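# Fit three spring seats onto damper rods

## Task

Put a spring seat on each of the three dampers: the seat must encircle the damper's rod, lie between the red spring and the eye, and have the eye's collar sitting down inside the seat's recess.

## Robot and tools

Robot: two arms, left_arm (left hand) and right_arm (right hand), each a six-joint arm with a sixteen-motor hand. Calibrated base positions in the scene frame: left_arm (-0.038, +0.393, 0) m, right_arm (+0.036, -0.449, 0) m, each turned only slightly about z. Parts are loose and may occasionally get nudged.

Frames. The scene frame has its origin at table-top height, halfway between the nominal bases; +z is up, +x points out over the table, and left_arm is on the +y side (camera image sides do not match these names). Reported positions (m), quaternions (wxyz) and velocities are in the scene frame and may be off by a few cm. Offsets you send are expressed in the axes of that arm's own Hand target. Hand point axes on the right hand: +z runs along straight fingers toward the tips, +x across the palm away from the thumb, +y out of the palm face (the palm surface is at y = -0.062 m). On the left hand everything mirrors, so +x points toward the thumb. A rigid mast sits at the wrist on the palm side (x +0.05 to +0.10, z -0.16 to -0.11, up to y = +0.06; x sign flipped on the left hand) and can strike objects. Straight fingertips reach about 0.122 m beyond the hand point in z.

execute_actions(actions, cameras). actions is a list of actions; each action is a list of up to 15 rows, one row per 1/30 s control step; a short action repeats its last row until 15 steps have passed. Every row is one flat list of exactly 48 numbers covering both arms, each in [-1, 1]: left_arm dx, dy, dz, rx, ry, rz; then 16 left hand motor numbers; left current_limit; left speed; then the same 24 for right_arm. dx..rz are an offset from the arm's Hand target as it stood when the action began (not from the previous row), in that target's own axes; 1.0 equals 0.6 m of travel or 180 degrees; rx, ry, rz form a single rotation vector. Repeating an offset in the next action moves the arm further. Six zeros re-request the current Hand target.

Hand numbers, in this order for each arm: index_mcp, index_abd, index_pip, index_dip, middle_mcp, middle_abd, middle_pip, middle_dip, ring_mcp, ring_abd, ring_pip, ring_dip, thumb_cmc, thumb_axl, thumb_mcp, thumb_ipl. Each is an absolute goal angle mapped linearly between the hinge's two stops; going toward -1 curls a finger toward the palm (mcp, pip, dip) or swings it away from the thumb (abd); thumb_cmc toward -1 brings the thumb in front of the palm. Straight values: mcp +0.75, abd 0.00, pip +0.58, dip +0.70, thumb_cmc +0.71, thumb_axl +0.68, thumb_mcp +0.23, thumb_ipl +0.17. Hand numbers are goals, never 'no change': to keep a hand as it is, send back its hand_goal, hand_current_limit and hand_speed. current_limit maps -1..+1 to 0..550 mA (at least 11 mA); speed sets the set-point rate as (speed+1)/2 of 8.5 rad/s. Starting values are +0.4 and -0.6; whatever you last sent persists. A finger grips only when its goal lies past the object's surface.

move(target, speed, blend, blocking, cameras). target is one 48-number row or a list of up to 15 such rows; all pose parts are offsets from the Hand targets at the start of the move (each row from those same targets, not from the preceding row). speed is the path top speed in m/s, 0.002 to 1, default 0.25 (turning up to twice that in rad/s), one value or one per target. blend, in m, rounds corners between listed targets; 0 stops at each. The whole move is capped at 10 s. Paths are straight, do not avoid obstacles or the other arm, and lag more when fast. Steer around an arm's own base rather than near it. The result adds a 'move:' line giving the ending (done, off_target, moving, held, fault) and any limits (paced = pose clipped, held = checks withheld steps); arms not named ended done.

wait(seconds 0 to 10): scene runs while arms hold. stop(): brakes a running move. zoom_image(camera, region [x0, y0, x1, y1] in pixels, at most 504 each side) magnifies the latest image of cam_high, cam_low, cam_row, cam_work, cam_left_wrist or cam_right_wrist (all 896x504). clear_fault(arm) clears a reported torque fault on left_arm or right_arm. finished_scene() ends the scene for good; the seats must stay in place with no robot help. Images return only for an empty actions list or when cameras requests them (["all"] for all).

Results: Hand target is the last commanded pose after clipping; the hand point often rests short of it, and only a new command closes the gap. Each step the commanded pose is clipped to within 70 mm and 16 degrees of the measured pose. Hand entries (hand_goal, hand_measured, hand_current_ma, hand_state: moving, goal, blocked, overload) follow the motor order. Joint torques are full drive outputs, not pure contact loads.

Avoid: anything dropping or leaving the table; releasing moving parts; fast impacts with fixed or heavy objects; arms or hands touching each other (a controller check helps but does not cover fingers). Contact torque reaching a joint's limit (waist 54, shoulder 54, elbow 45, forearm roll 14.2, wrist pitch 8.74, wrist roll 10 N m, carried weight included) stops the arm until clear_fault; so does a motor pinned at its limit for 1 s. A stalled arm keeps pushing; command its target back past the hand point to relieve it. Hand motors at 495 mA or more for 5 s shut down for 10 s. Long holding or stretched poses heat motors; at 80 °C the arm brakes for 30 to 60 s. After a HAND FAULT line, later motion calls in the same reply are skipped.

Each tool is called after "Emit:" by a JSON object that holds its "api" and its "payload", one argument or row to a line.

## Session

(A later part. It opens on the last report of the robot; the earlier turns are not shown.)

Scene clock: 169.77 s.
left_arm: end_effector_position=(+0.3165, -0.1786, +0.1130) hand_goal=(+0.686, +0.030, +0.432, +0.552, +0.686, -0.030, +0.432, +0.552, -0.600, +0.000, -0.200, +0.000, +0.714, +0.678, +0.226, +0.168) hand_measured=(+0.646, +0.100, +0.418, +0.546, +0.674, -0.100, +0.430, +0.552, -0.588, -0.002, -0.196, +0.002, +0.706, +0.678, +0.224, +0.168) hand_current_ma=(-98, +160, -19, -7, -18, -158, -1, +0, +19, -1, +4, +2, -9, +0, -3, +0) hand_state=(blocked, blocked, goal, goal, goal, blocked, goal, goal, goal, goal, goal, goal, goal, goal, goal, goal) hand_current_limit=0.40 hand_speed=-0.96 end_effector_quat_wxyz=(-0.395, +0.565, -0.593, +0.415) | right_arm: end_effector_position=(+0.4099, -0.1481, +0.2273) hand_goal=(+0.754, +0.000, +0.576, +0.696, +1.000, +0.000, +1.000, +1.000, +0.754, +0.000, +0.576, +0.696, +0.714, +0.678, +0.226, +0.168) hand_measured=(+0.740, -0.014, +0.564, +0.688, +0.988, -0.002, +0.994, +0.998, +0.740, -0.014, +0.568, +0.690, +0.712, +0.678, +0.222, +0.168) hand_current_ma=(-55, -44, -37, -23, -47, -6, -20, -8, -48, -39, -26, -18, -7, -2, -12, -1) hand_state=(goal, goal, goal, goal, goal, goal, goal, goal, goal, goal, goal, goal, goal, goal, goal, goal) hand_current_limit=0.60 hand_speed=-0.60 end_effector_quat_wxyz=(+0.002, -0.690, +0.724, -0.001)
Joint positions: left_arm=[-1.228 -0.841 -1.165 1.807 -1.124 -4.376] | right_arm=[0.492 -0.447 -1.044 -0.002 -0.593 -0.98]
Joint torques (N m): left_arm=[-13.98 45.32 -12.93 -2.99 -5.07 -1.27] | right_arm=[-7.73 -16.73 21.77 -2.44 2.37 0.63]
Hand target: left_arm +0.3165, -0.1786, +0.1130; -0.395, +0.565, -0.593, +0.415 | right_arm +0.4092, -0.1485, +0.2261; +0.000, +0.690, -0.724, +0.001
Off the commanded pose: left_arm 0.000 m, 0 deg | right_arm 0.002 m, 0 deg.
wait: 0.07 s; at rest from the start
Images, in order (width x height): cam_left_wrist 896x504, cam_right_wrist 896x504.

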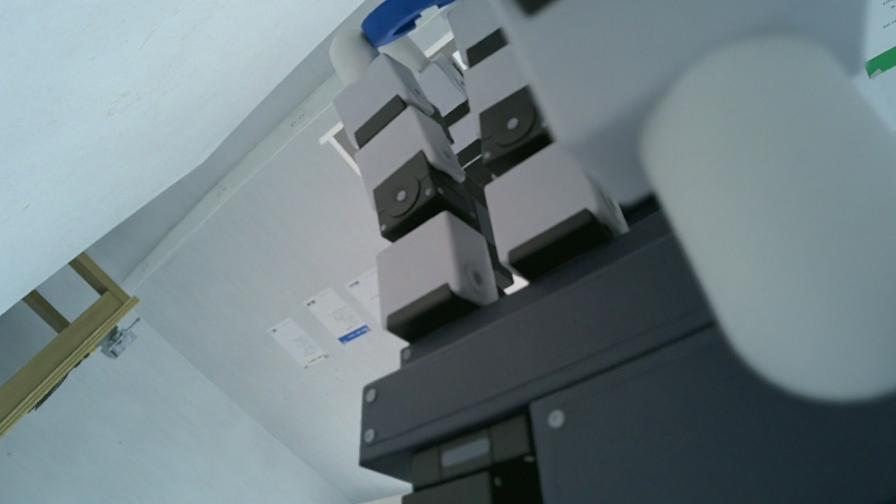

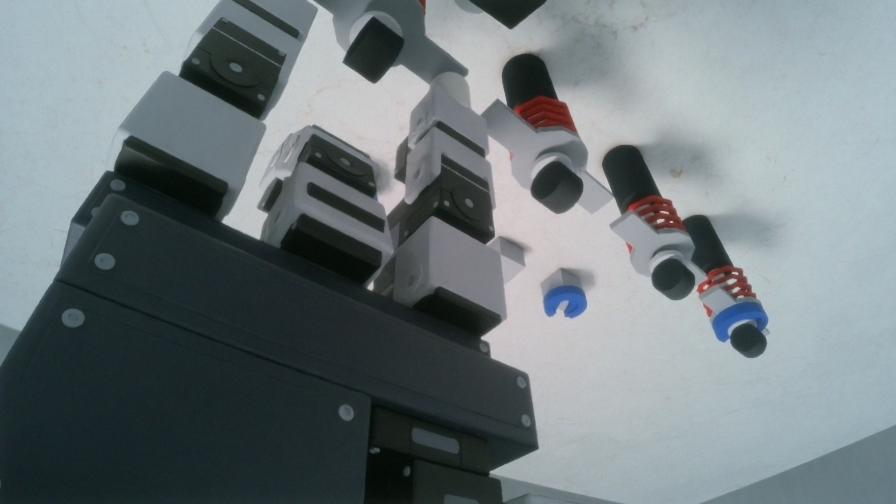

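Emit:
{"api": "move", "payload": {
  "target": [0,0,0,0,0,0, 0.74,0.03,0.455,0.551, 0.70,-0.03,0.431,0.551, -0.6,0,-0.2,0.0, 0.714,0.678,0.226,0.168, 0.4,-0.9, 0,0,0,0,0,0, 0.754,0,0.576,0.696, 1,0,1,1, 0.754,0,0.576,0.696, 0.714,0.678,0.226,0.168, 0.6,-0.6],
  "speed": 0.03,
  "cameras": ["cam_low","cam_row","cam_left_wrist"]
}}

Emit:
{"api": "zoom_image", "payload": {
  "camera": "cam_low",
  "region": [390, 180, 470, 230]
}}

Emit:
{"api": "zoom_image", "payload": {
  "camera": "cam_left_wrist",
  "region": [310, 0, 500, 110]
}}

Emit:
{"api": "zoom_image", "payload": {
  "camera": "cam_low",
  "region": [410, 200, 450, 230]
}}

Scene clock: 171.80 s.
left_arm: end_effector_position=(+0.3165, -0.1785, +0.1130) hand_goal=(+0.740, +0.030, +0.456, +0.552, +0.700, -0.030, +0.432, +0.552, -0.600, +0.000, -0.200, +0.000, +0.714, +0.678, +0.226, +0.168) hand_measured=(+0.726, +0.100, +0.454, +0.550, +0.684, -0.100, +0.428, +0.552, -0.588, -0.002, -0.196, +0.002, +0.706, +0.678, +0.224, +0.168) hand_current_ma=(-24, +160, -1, -1, -25, -158, -4, +0, +19, -1, +4, +2, -9, +0, -3, +0) hand_state=(goal, blocked, goal, goal, goal, blocked, goal, goal, goal, goal, goal, goal, goal, goal, goal, goal) hand_current_limit=0.40 hand_speed=-0.90 end_effector_quat_wxyz=(-0.395, +0.565, -0.593, +0.415) | right_arm: end_effector_position=(+0.4099, -0.1481, +0.2273) hand_goal=(+0.754, +0.000, +0.576, +0.696, +1.000, +0.000, +1.000, +1.000, +0.754, +0.000, +0.576, +0.696, +0.714, +0.678, +0.226, +0.168) hand_measured=(+0.740, -0.014, +0.564, +0.688, +0.988, -0.002, +0.994, +0.998, +0.740, -0.014, +0.568, +0.690, +0.712, +0.678, +0.222, +0.168) hand_current_ma=(-55, -44, -37, -23, -47, -6, -20, -8, -48, -39, -26, -18, -7, -2, -12, -1) hand_state=(goal, goal, goal, goal, goal, goal, goal, goal, goal, goal, goal, goal, goal, goal, goal, goal) hand_current_limit=0.60 hand_speed=-0.60 end_effector_quat_wxyz=(+0.002, -0.690, +0.724, -0.001)
Joint positions: left_arm=[-1.228 -0.841 -1.165 1.807 -1.124 -4.376] | right_arm=[0.492 -0.447 -1.044 -0.002 -0.593 -0.98]
Joint torques (N m): left_arm=[-10.77 45.79 -12.73 -2.55 -5.04 -1.47] | right_arm=[-9.81 -16.44 22.12 -2.49 2.28 0.52]
Hand target: left_arm +0.3165, -0.1786, +0.1130; -0.395, +0.565, -0.593, +0.415 | right_arm +0.4092, -0.1485, +0.2261; +0.000, +0.690, -0.724, +0.001
Off the commanded pose: left_arm 0.000 m, 0 deg | right_arm 0.002 m, 0 deg.
move: done
Images, in order (width x height): cam_low 896x504, cam_row 896x504, cam_left_wrist 896x504.

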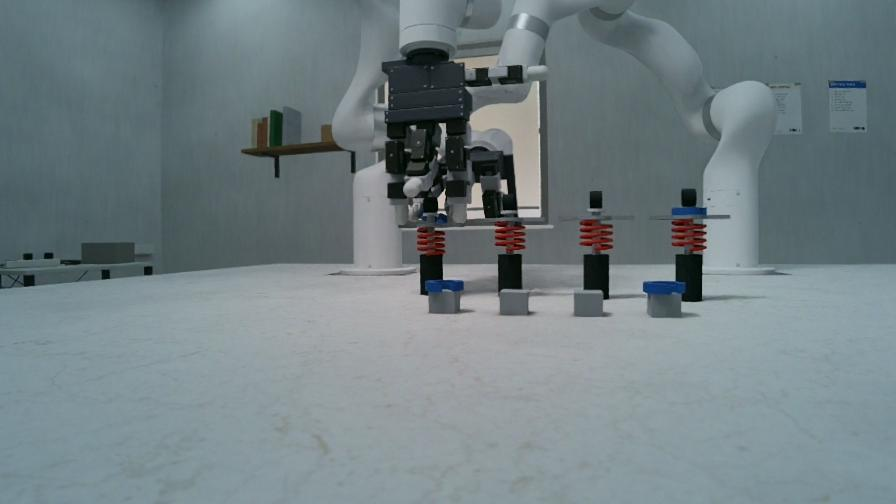

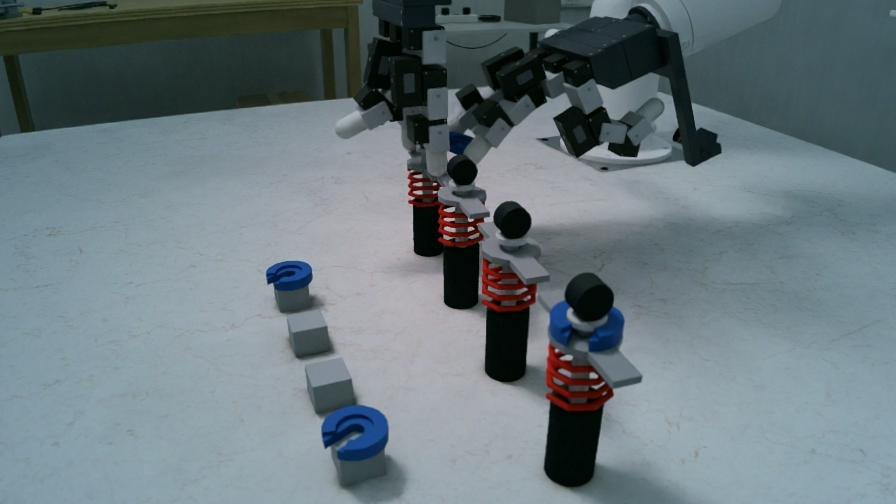

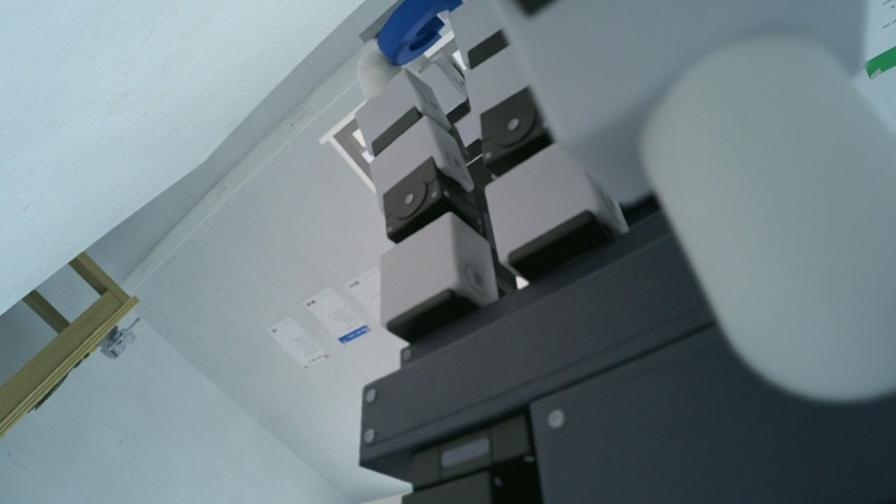

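Scaled by 6.300.

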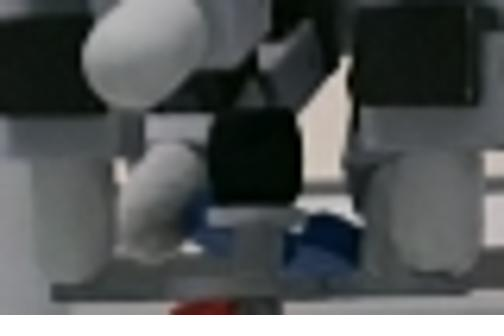

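Scaled by 2.653.

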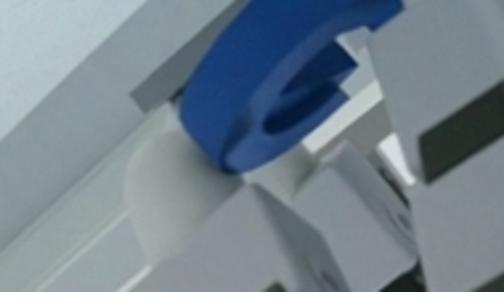

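Scaled by 12.600.

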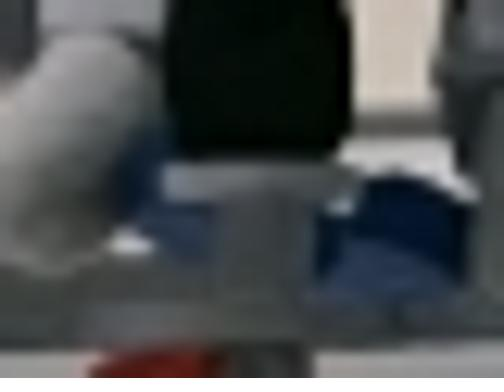

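Emit:
{"api": "move", "payload": {
  "target": [0,-0.0094,-0.0034,0,0,0, 0.678,0.03,0.431,0.385, 0.69,-0.03,0.431,0.385, -0.6,0,-0.2,0.0, 0.714,0.678,0.226,0.168, 0.4,-0.93, 0,0,0,0,0,0, 0.754,0,0.576,0.696, 1,0,1,1, 0.754,0,0.576,0.696, 0.714,0.678,0.226,0.168, 0.6,-0.6],
  "speed": 0.02,
  "cameras": ["cam_low","cam_row","cam_left_wrist"]
}}

Emit:
{"api": "zoom_image", "payload": {
  "camera": "cam_low",
  "region": [390, 180, 470, 230]
}}

Emit:
{"api": "zoom_image", "payload": {
  "camera": "cam_left_wrist",
  "region": [310, 0, 500, 110]
}}

Emit:
{"api": "zoom_image", "payload": {
  "camera": "cam_low",
  "region": [410, 200, 450, 230]
}}

Scene clock: 173.13 s.
left_arm: end_effector_position=(+0.3165, -0.1786, +0.1190) hand_goal=(+0.678, +0.030, +0.432, +0.386, +0.690, -0.030, +0.432, +0.386, -0.600, +0.000, -0.200, +0.000, +0.714, +0.678, +0.226, +0.168) hand_measured=(+0.666, +0.100, +0.432, +0.390, +0.674, -0.106, +0.430, +0.392, -0.588, -0.002, -0.196, +0.002, +0.706, +0.678, +0.224, +0.168) hand_current_ma=(-18, +160, +0, +4, -27, -175, -2, +6, +19, -1, +4, +2, -9, +0, -3, +0) hand_state=(goal, blocked, goal, goal, goal, blocked, goal, goal, goal, goal, goal, goal, goal, goal, goal, goal) hand_current_limit=0.40 hand_speed=-0.93 end_effector_quat_wxyz=(-0.395, +0.565, -0.593, +0.415) | right_arm: end_effector_position=(+0.4099, -0.1481, +0.2273) hand_goal=(+0.754, +0.000, +0.576, +0.696, +1.000, +0.000, +1.000, +1.000, +0.754, +0.000, +0.576, +0.696, +0.714, +0.678, +0.226, +0.168) hand_measured=(+0.740, -0.014, +0.564, +0.688, +0.988, -0.002, +0.994, +0.998, +0.740, -0.014, +0.568, +0.690, +0.712, +0.678, +0.222, +0.168) hand_current_ma=(-55, -44, -37, -23, -47, -6, -20, -8, -48, -39, -26, -18, -7, -2, -12, -1) hand_state=(goal, goal, goal, goal, goal, goal, goal, goal, goal, goal, goal, goal, goal, goal, goal, goal) hand_current_limit=0.60 hand_speed=-0.60 end_effector_quat_wxyz=(+0.002, -0.690, +0.724, -0.001)
Joint positions: left_arm=[-1.228 -0.829 -1.162 1.803 -1.122 -4.367] | right_arm=[0.492 -0.447 -1.044 -0.002 -0.593 -0.98]
Joint torques (N m): left_arm=[-8.63 65.52 -13.34 -3.2 1.42 0.73] | right_arm=[-8.58 -16.58 21.81 -2.87 2.3 0.46]
Hand target: left_arm +0.3165, -0.1786, +0.1190; -0.395, +0.565, -0.593, +0.415 | right_arm +0.4092, -0.1485, +0.2261; +0.000, +0.690, -0.724, +0.001
Off the commanded pose: left_arm 0.000 m, 0 deg | right_arm 0.002 m, 0 deg.
move: done
Images, in order (width x height): cam_low 896x504, cam_row 896x504, cam_left_wrist 896x504.

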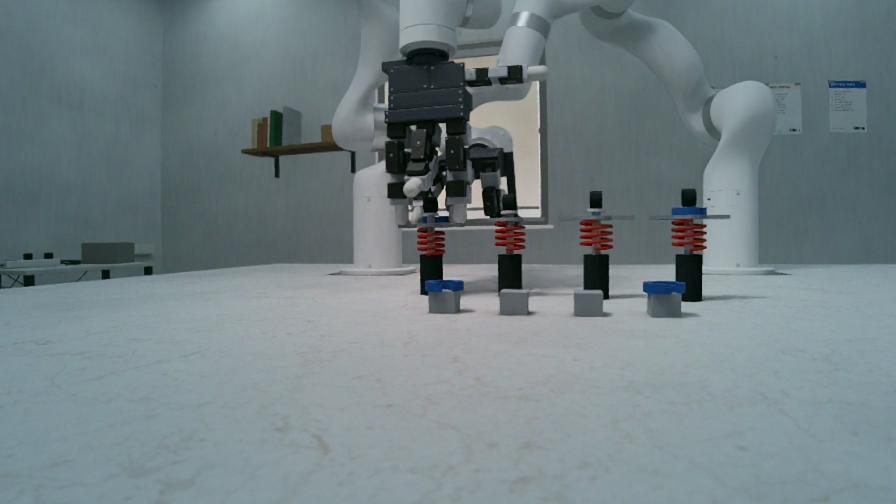

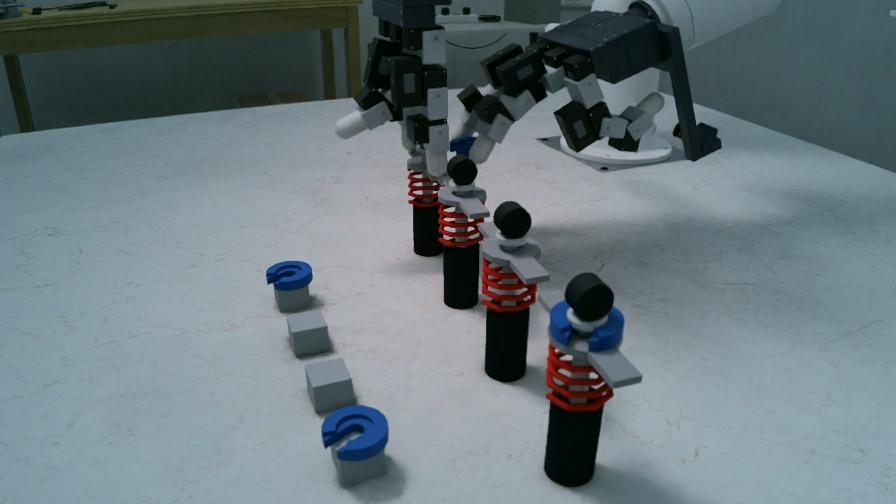

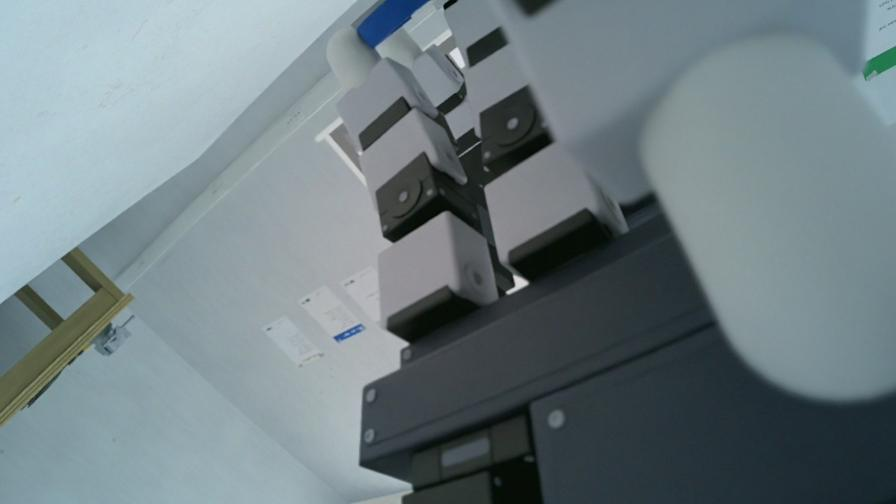

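Scaled by 6.300.

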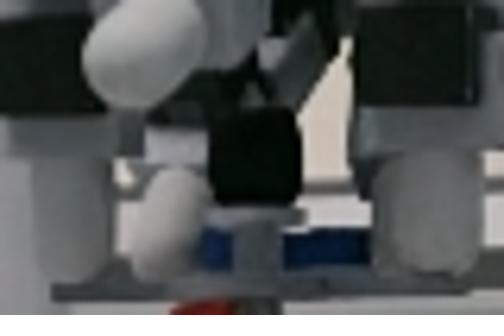

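Scaled by 2.653.

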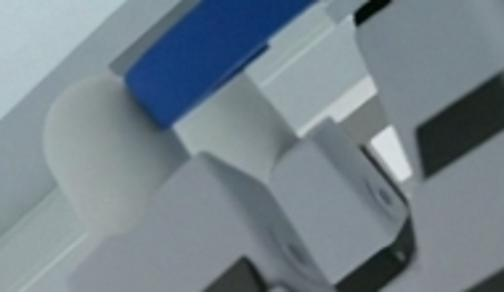

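Scaled by 12.600.

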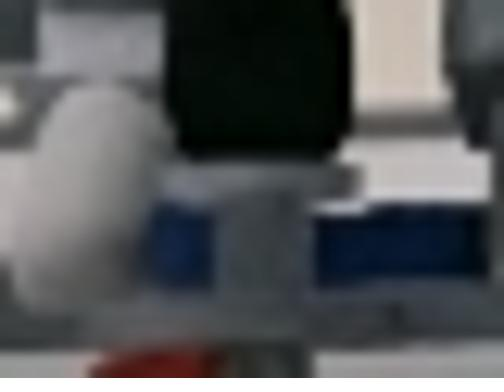

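Emit:
{"api": "move", "payload": {
  "target": [0.0042,-0.0047,0.0163,0,0,0, 0.678,0.03,0.431,0.385, 0.69,-0.03,0.431,0.385, -0.6,0,-0.2,0.0, 0.714,0.678,0.226,0.168, 0.4,-0.93, 0,0,0.0020,0,0,0, 0.754,0,0.576,0.696, 1,0,1,1, 0.754,0,0.576,0.696, 0.714,0.678,0.226,0.168, 0.6,-0.6],
  "speed": 0.015,
  "cameras": ["cam_low","cam_row","cam_left_wrist"]
}}

Emit:
{"api": "zoom_image", "payload": {
  "camera": "cam_low",
  "region": [390, 180, 470, 230]
}}

Emit:
{"api": "zoom_image", "payload": {
  "camera": "cam_row",
  "region": [400, 110, 500, 180]
}}

Emit:
{"api": "zoom_image", "payload": {
  "camera": "cam_low",
  "region": [410, 200, 450, 230]
}}

Scene clock: 174.90 s.
left_arm: end_effector_position=(+0.3265, -0.1815, +0.1183) hand_goal=(+0.678, +0.030, +0.432, +0.386, +0.690, -0.030, +0.432, +0.386, -0.600, +0.000, -0.200, +0.000, +0.714, +0.678, +0.226, +0.168) hand_measured=(+0.666, +0.100, +0.432, +0.390, +0.674, -0.106, +0.430, +0.392, -0.588, -0.002, -0.196, +0.002, +0.706, +0.678, +0.224, +0.168) hand_current_ma=(-18, +160, +0, +4, -27, -175, -2, +6, +19, -1, +4, +2, -9, +0, -3, +0) hand_state=(goal, blocked, goal, goal, goal, blocked, goal, goal, goal, goal, goal, goal, goal, goal, goal, goal) hand_current_limit=0.40 hand_speed=-0.93 end_effector_quat_wxyz=(-0.395, +0.565, -0.593, +0.415) | right_arm: end_effector_position=(+0.4101, -0.1480, +0.2264) hand_goal=(+0.754, +0.000, +0.576, +0.696, +1.000, +0.000, +1.000, +1.000, +0.754, +0.000, +0.576, +0.696, +0.714, +0.678, +0.226, +0.168) hand_measured=(+0.738, -0.016, +0.564, +0.688, +0.988, -0.002, +0.994, +0.998, +0.740, -0.016, +0.568, +0.690, +0.712, +0.678, +0.222, +0.168) hand_current_ma=(-57, -50, -42, -27, -47, -6, -20, -8, -50, -45, -29, -22, -7, -2, -12, -1) hand_state=(goal, goal, goal, goal, goal, goal, goal, goal, goal, goal, goal, goal, goal, goal, goal, goal) hand_current_limit=0.60 hand_speed=-0.60 end_effector_quat_wxyz=(+0.002, -0.690, +0.724, -0.001)
Joint positions: left_arm=[-1.213 -0.84 -1.182 1.813 -1.115 -4.359] | right_arm=[0.492 -0.449 -1.044 -0.002 -0.59 -0.98]
Joint torques (N m): left_arm=[11.71 48.84 -24.45 1.92 1.37 0.81] | right_arm=[-8.12 -20.29 24.71 -2.41 2.38 0.68]
Hand target: left_arm +0.3266, -0.1816, +0.1183; -0.395, +0.565, -0.593, +0.415 | right_arm +0.4092, -0.1485, +0.2249; +0.000, +0.690, -0.724, +0.001
Off the commanded pose: left_arm 0.000 m, 0 deg | right_arm 0.002 m, 0 deg.
move: done
Images, in order (width x height): cam_low 896x504, cam_row 896x504, cam_left_wrist 896x504.

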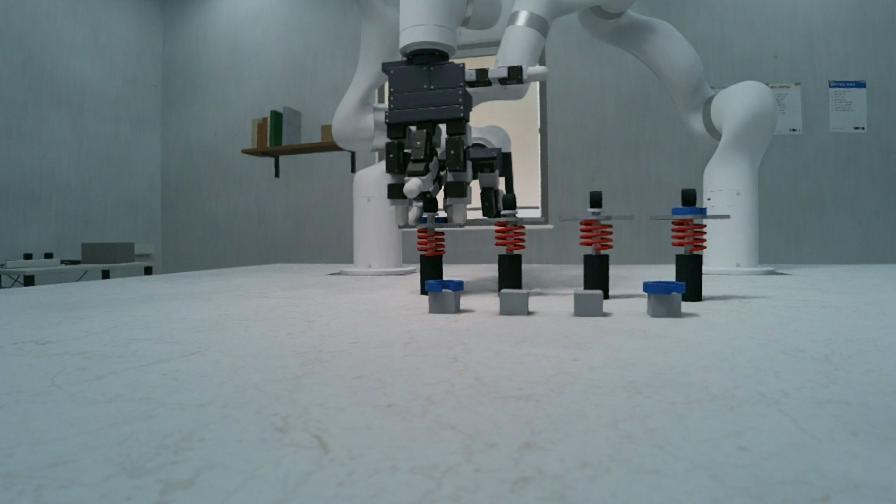

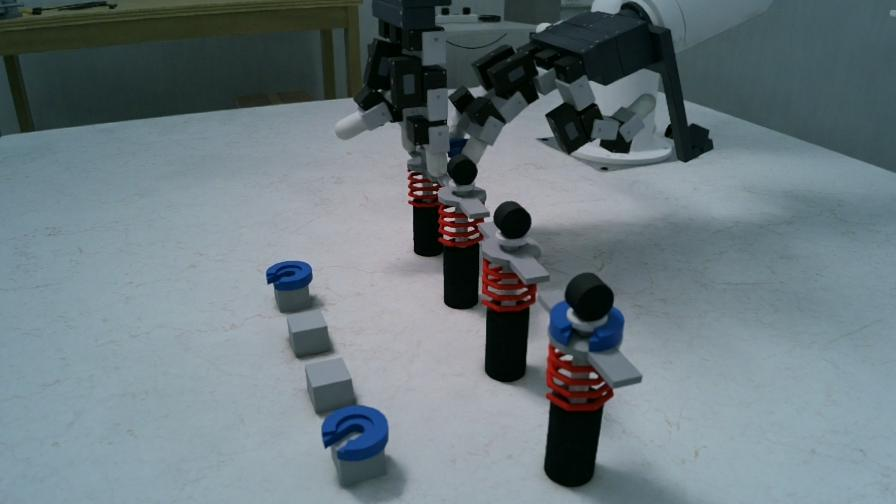

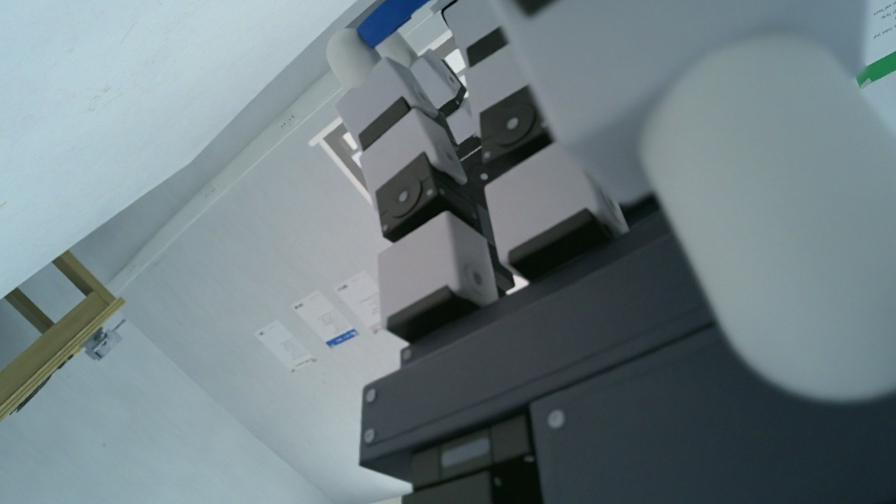

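Scaled by 6.300.

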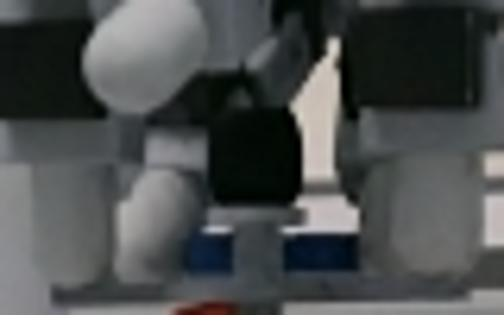

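Scaled by 5.040.

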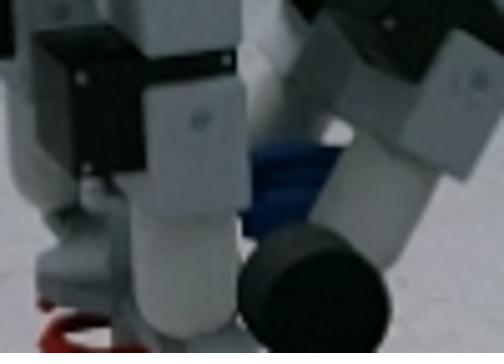

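Scaled by 12.600.

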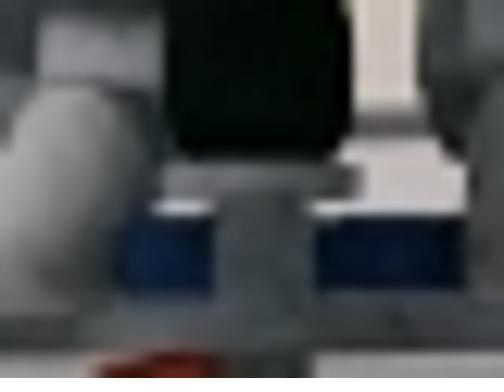

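Emit:
{"api": "move", "payload": {
  "target": [-0.0066,-0.0067,0.0185,0,0,0, 0.678,0.03,0.431,0.385, 0.69,-0.03,0.431,0.385, -0.6,0,-0.2,0.0, 0.714,0.678,0.226,0.168, 0.4,-0.93, 0,0,0,0,0,0, 0.754,0,0.576,0.696, 1,0,1,1, 0.754,0,0.576,0.696, 0.714,0.678,0.226,0.168, 0.6,-0.6],
  "speed": 0.015,
  "cameras": ["cam_low","cam_row","cam_left_wrist"]
}}

Emit:
{"api": "zoom_image", "payload": {
  "camera": "cam_low",
  "region": [390, 180, 470, 230]
}}

Emit:
{"api": "zoom_image", "payload": {
  "camera": "cam_low",
  "region": [410, 200, 450, 230]
}}

Scene clock: 176.37 s.
left_arm: end_effector_position=(+0.3385, -0.1782, +0.1182) hand_goal=(+0.678, +0.030, +0.432, +0.386, +0.690, -0.030, +0.432, +0.386, -0.600, +0.000, -0.200, +0.000, +0.714, +0.678, +0.226, +0.168) hand_measured=(+0.666, +0.100, +0.432, +0.390, +0.674, -0.106, +0.430, +0.392, -0.588, -0.002, -0.196, +0.002, +0.706, +0.678, +0.224, +0.168) hand_current_ma=(-19, +160, +0, +4, -27, -175, -2, +6, +19, -1, +4, +2, -9, +0, -3, +0) hand_state=(goal, blocked, goal, goal, goal, blocked, goal, goal, goal, goal, goal, goal, goal, goal, goal, goal) hand_current_limit=0.40 hand_speed=-0.93 end_effector_quat_wxyz=(-0.395, +0.565, -0.593, +0.415) | right_arm: end_effector_position=(+0.4101, -0.1480, +0.2264) hand_goal=(+0.754, +0.000, +0.576, +0.696, +1.000, +0.000, +1.000, +1.000, +0.754, +0.000, +0.576, +0.696, +0.714, +0.678, +0.226, +0.168) hand_measured=(+0.738, -0.016, +0.564, +0.688, +0.988, -0.002, +0.994, +0.998, +0.740, -0.016, +0.566, +0.688, +0.712, +0.678, +0.222, +0.168) hand_current_ma=(-57, -50, -42, -27, -47, -6, -20, -8, -50, -45, -29, -22, -7, -2, -12, -1) hand_state=(goal, goal, goal, goal, goal, goal, goal, goal, goal, goal, goal, goal, goal, goal, goal, goal) hand_current_limit=0.60 hand_speed=-0.60 end_effector_quat_wxyz=(+0.002, -0.690, +0.724, -0.001)
Joint positions: left_arm=[-1.192 -0.841 -1.185 1.834 -1.107 -4.359] | right_arm=[0.492 -0.449 -1.044 -0.002 -0.59 -0.98]
Joint torques (N m): left_arm=[11.64 45.69 -23.68 3.87 1.32 -0.97] | right_arm=[-9.64 -19.42 24.32 -2 2.43 0.57]
Hand target: left_arm +0.3386, -0.1782, +0.1182; -0.395, +0.565, -0.593, +0.415 | right_arm +0.4092, -0.1485, +0.2249; +0.000, +0.690, -0.724, +0.001
Off the commanded pose: left_arm 0.000 m, 0 deg | right_arm 0.002 m, 0 deg.
move: done
Images, in order (width x height): cam_low 896x504, cam_row 896x504, cam_left_wrist 896x504.

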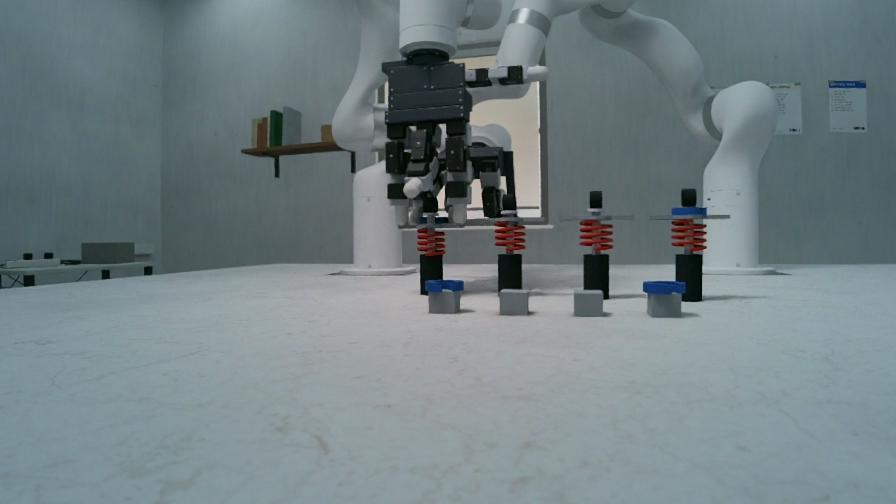

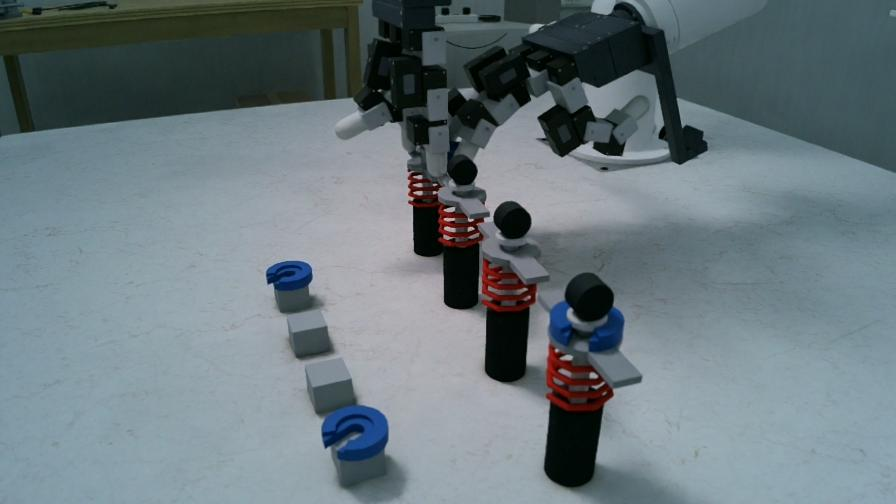

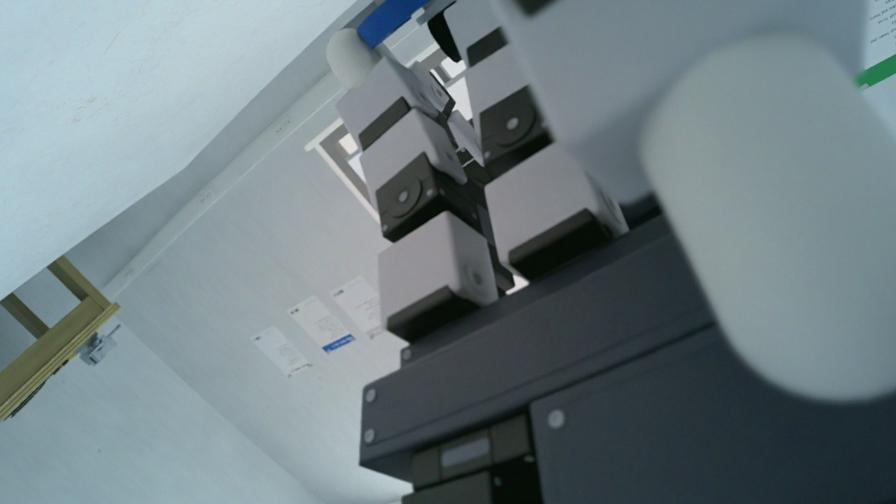

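Scaled by 6.300.

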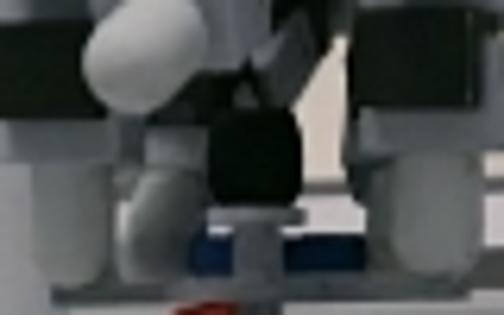

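Scaled by 12.600.

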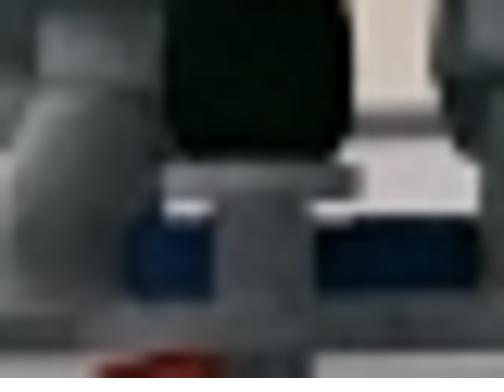

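Emit:
{"api": "move", "payload": {
  "target": [0.001,-0.0067,0.0185,0,0,0, 0.678,0.03,0.431,0.385, 0.69,-0.03,0.431,0.385, -0.6,0,-0.2,0.0, 0.714,0.678,0.226,0.168, 0.4,-0.93, 0,0,0,0,0,0, 0.754,0,0.576,0.696, 1,0,1,1, 0.754,0,0.576,0.696, 0.714,0.678,0.226,0.168, 0.6,-0.6],
  "speed": 0.015,
  "cameras": ["cam_low","cam_row","cam_left_wrist"]
}}

Emit:
{"api": "zoom_image", "payload": {
  "camera": "cam_low",
  "region": [390, 180, 470, 230]
}}

Emit:
{"api": "zoom_image", "payload": {
  "camera": "cam_low",
  "region": [410, 200, 450, 230]
}}

Emit:
{"api": "zoom_image", "payload": {
  "camera": "cam_row",
  "region": [390, 110, 490, 180]
}}

Scene clock: 177.70 s.
left_arm: end_effector_position=(+0.3502, -0.1794, +0.1182) hand_goal=(+0.678, +0.030, +0.432, +0.386, +0.690, -0.030, +0.432, +0.386, -0.600, +0.000, -0.200, +0.000, +0.714, +0.678, +0.226, +0.168) hand_measured=(+0.666, +0.100, +0.432, +0.390, +0.674, -0.106, +0.430, +0.388, -0.588, -0.002, -0.196, +0.002, +0.706, +0.678, +0.224, +0.168) hand_current_ma=(-19, +160, +0, +4, -27, -179, -2, +2, +19, -1, +4, +2, -9, +0, -3, +0) hand_state=(goal, blocked, goal, goal, goal, blocked, goal, goal, goal, goal, goal, goal, goal, goal, goal, goal) hand_current_limit=0.40 hand_speed=-0.93 end_effector_quat_wxyz=(-0.395, +0.565, -0.593, +0.415) | right_arm: end_effector_position=(+0.4101, -0.1480, +0.2264) hand_goal=(+0.754, +0.000, +0.576, +0.696, +1.000, +0.000, +1.000, +1.000, +0.754, +0.000, +0.576, +0.696, +0.714, +0.678, +0.226, +0.168) hand_measured=(+0.738, -0.016, +0.564, +0.688, +0.988, -0.002, +0.994, +0.998, +0.740, -0.016, +0.566, +0.688, +0.712, +0.678, +0.222, +0.168) hand_current_ma=(-57, -50, -42, -27, -47, -6, -20, -8, -50, -45, -29, -22, -7, -2, -12, -1) hand_state=(goal, goal, goal, goal, goal, goal, goal, goal, goal, goal, goal, goal, goal, goal, goal, goal) hand_current_limit=0.60 hand_speed=-0.60 end_effector_quat_wxyz=(+0.002, -0.690, +0.724, -0.001)
Joint positions: left_arm=[-1.173 -0.85 -1.202 1.848 -1.099 -4.351] | right_arm=[0.492 -0.449 -1.044 -0.002 -0.59 -0.98]
Joint torques (N m): left_arm=[10.29 45.34 -24.55 4.51 1.44 0.91] | right_arm=[-8.38 -20.15 25.37 -2.56 2.38 0.53]
Hand target: left_arm +0.3503, -0.1794, +0.1182; -0.395, +0.565, -0.593, +0.415 | right_arm +0.4092, -0.1485, +0.2249; +0.000, +0.690, -0.724, +0.001
Off the commanded pose: left_arm 0.000 m, 0 deg | right_arm 0.002 m, 0 deg.
move: done
Images, in order (width x height): cam_low 896x504, cam_row 896x504, cam_left_wrist 896x504.

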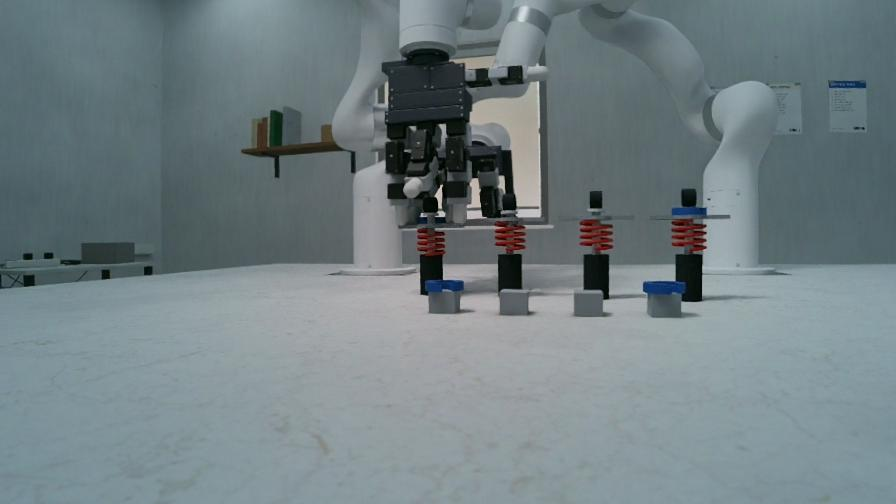

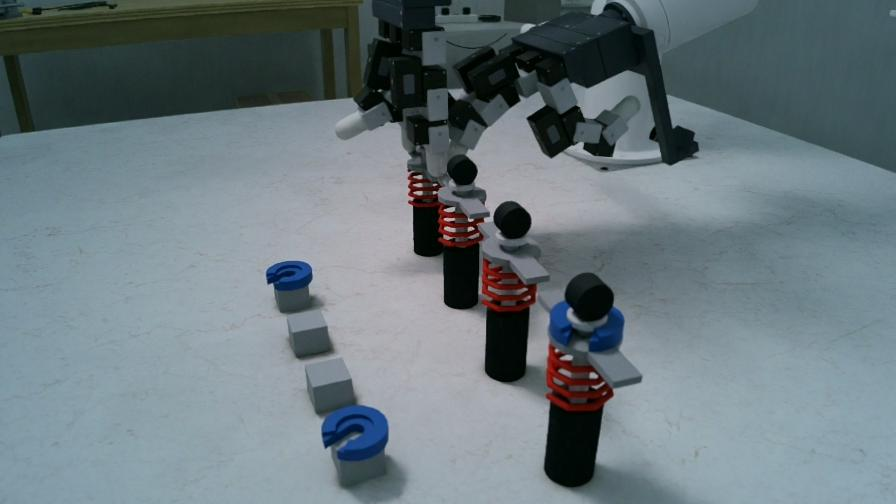

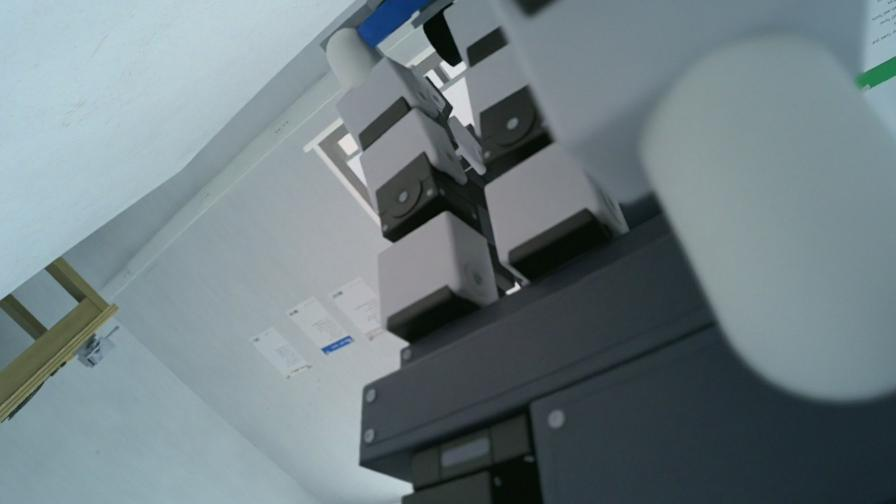

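Scaled by 6.300.

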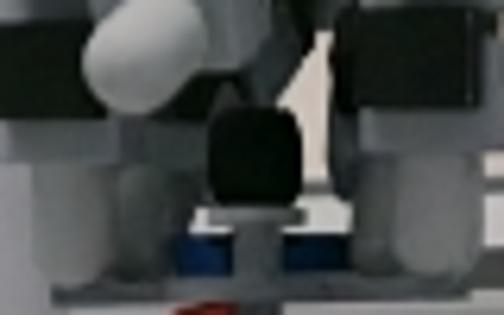

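Scaled by 12.600.

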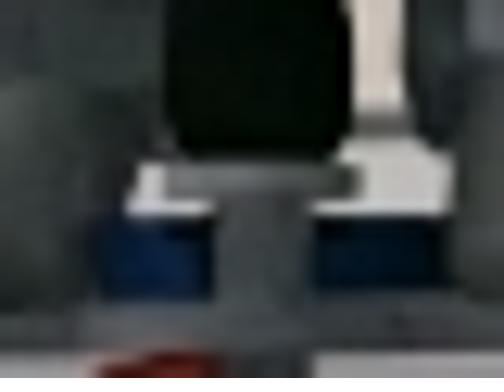

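Scaled by 5.040.

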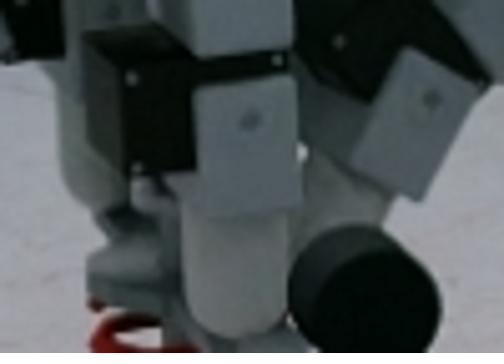

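Emit:
{"api": "move", "payload": {
  "target": [0.0008,-0.0056,0.0155,0,0,0, 0.678,0.03,0.431,0.385, 0.69,-0.03,0.431,0.385, -0.6,0,-0.2,0.0, 0.714,0.678,0.226,0.168, 0.4,-0.93, 0,0,0,0,0,0, 0.754,0,0.576,0.696, 1,0,1,1, 0.754,0,0.576,0.696, 0.714,0.678,0.226,0.168, 0.6,-0.6],
  "speed": 0.015,
  "cameras": ["cam_low","cam_row","cam_work"]
}}

Emit:
{"api": "zoom_image", "payload": {
  "camera": "cam_low",
  "region": [390, 180, 470, 230]
}}

Emit:
{"api": "zoom_image", "payload": {
  "camera": "cam_low",
  "region": [410, 200, 450, 230]
}}

Emit:
{"api": "zoom_image", "payload": {
  "camera": "cam_row",
  "region": [390, 110, 490, 180]
}}

Scene clock: 179.00 s.
left_arm: end_effector_position=(+0.3601, -0.1804, +0.1182) hand_goal=(+0.678, +0.030, +0.432, +0.386, +0.690, -0.030, +0.432, +0.386, -0.600, +0.000, -0.200, +0.000, +0.714, +0.678, +0.226, +0.168) hand_measured=(+0.658, +0.106, +0.368, +0.312, +0.650, -0.114, +0.374, +0.344, -0.588, -0.002, -0.196, +0.002, +0.706, +0.678, +0.224, +0.168) hand_current_ma=(-37, +175, -170, -210, -98, -202, -149, -97, +19, -1, +4, +2, -9, +0, -3, +0) hand_state=(goal, blocked, blocked, blocked, blocked, blocked, blocked, blocked, goal, goal, goal, goal, goal, goal, goal, goal) hand_current_limit=0.40 hand_speed=-0.93 end_effector_quat_wxyz=(-0.395, +0.565, -0.593, +0.415) | right_arm: end_effector_position=(+0.4096, -0.1483, +0.2258) hand_goal=(+0.754, +0.000, +0.576, +0.696, +1.000, +0.000, +1.000, +1.000, +0.754, +0.000, +0.576, +0.696, +0.714, +0.678, +0.226, +0.168) hand_measured=(+0.738, -0.018, +0.564, +0.686, +0.988, -0.002, +0.994, +0.998, +0.740, -0.016, +0.566, +0.688, +0.712, +0.678, +0.222, +0.168) hand_current_ma=(-57, -53, -42, -30, -47, -6, -20, -8, -50, -48, -29, -23, -7, -2, -12, -1) hand_state=(goal, goal, goal, goal, goal, goal, goal, goal, goal, goal, goal, goal, goal, goal, goal, goal) hand_current_limit=0.60 hand_speed=-0.60 end_effector_quat_wxyz=(+0.001, -0.690, +0.724, -0.001)
Joint positions: left_arm=[-1.158 -0.857 -1.217 1.859 -1.092 -4.345] | right_arm=[0.492 -0.45 -1.043 -0.002 -0.59 -0.98]
Joint torques (N m): left_arm=[26.3 27.04 -19.15 2.01 2.3 1.62] | right_arm=[-8.12 -12.07 16.89 -2.37 2.4 0.54]
Hand target: left_arm +0.3602, -0.1803, +0.1182; -0.395, +0.565, -0.593, +0.415 | right_arm +0.4092, -0.1485, +0.2249; +0.000, +0.690, -0.724, +0.001
Off the commanded pose: left_arm 0.000 m, 0 deg | right_arm 0.001 m, 0 deg.
move: done
Images, in order (width x height): cam_low 896x504, cam_row 896x504, cam_work 896x504.

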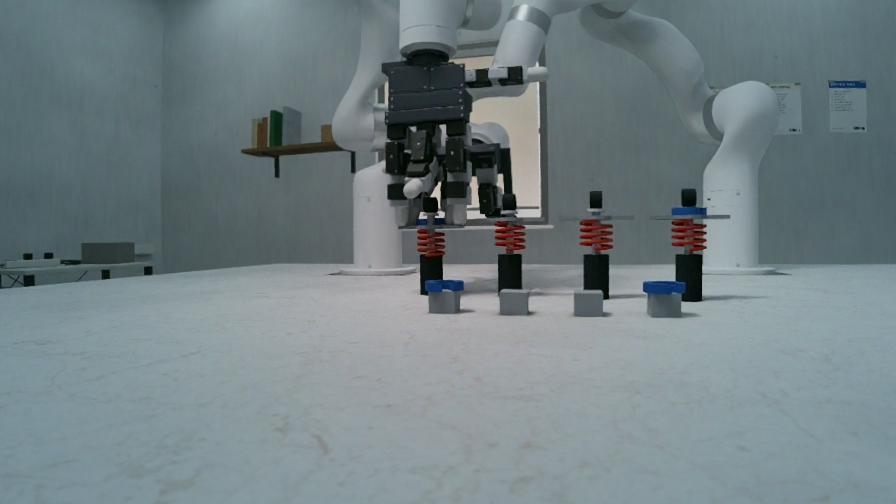

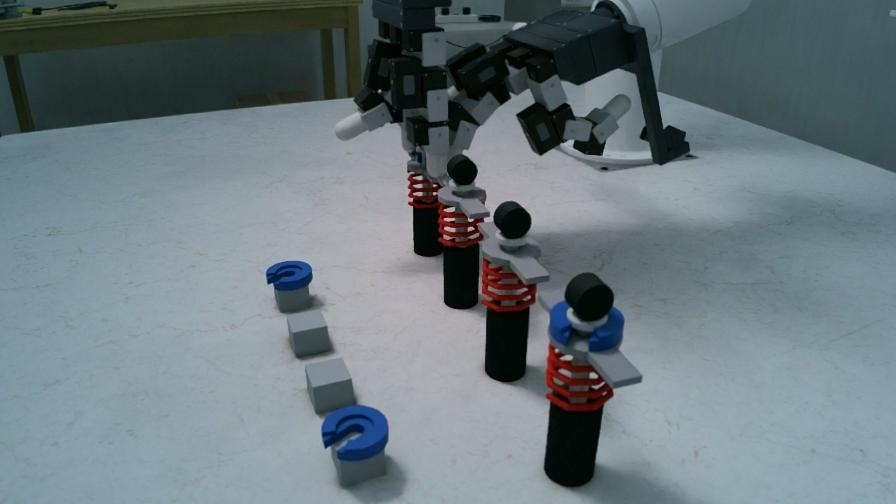

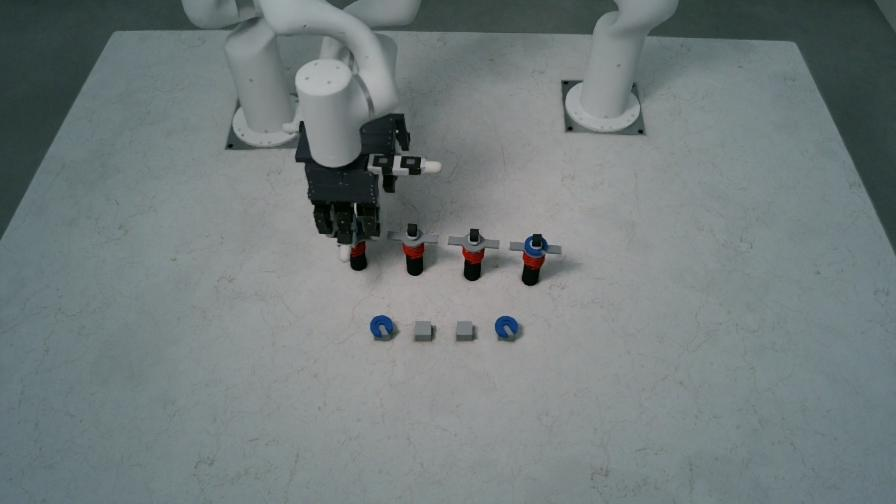

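Scaled by 6.300.

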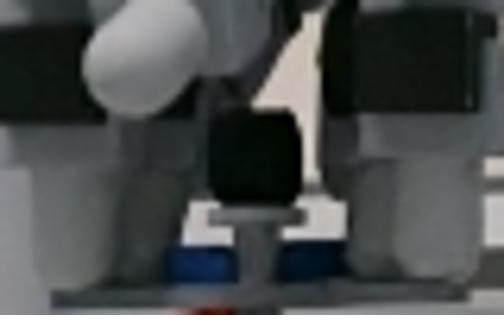

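Scaled by 12.600.

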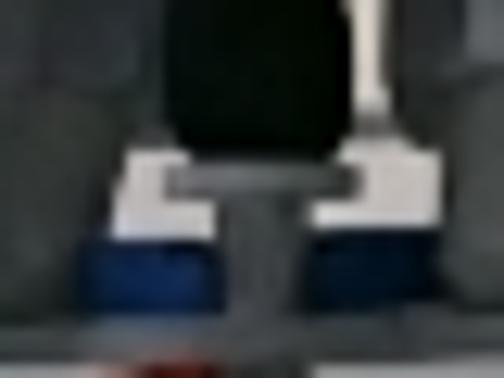

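Scaled by 5.040.

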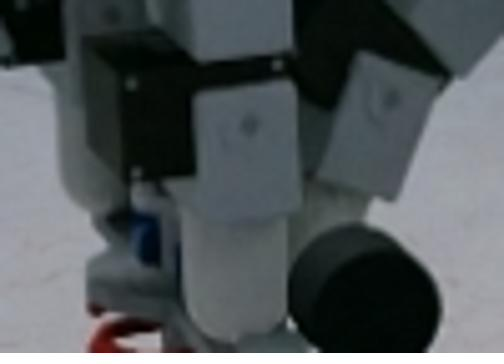

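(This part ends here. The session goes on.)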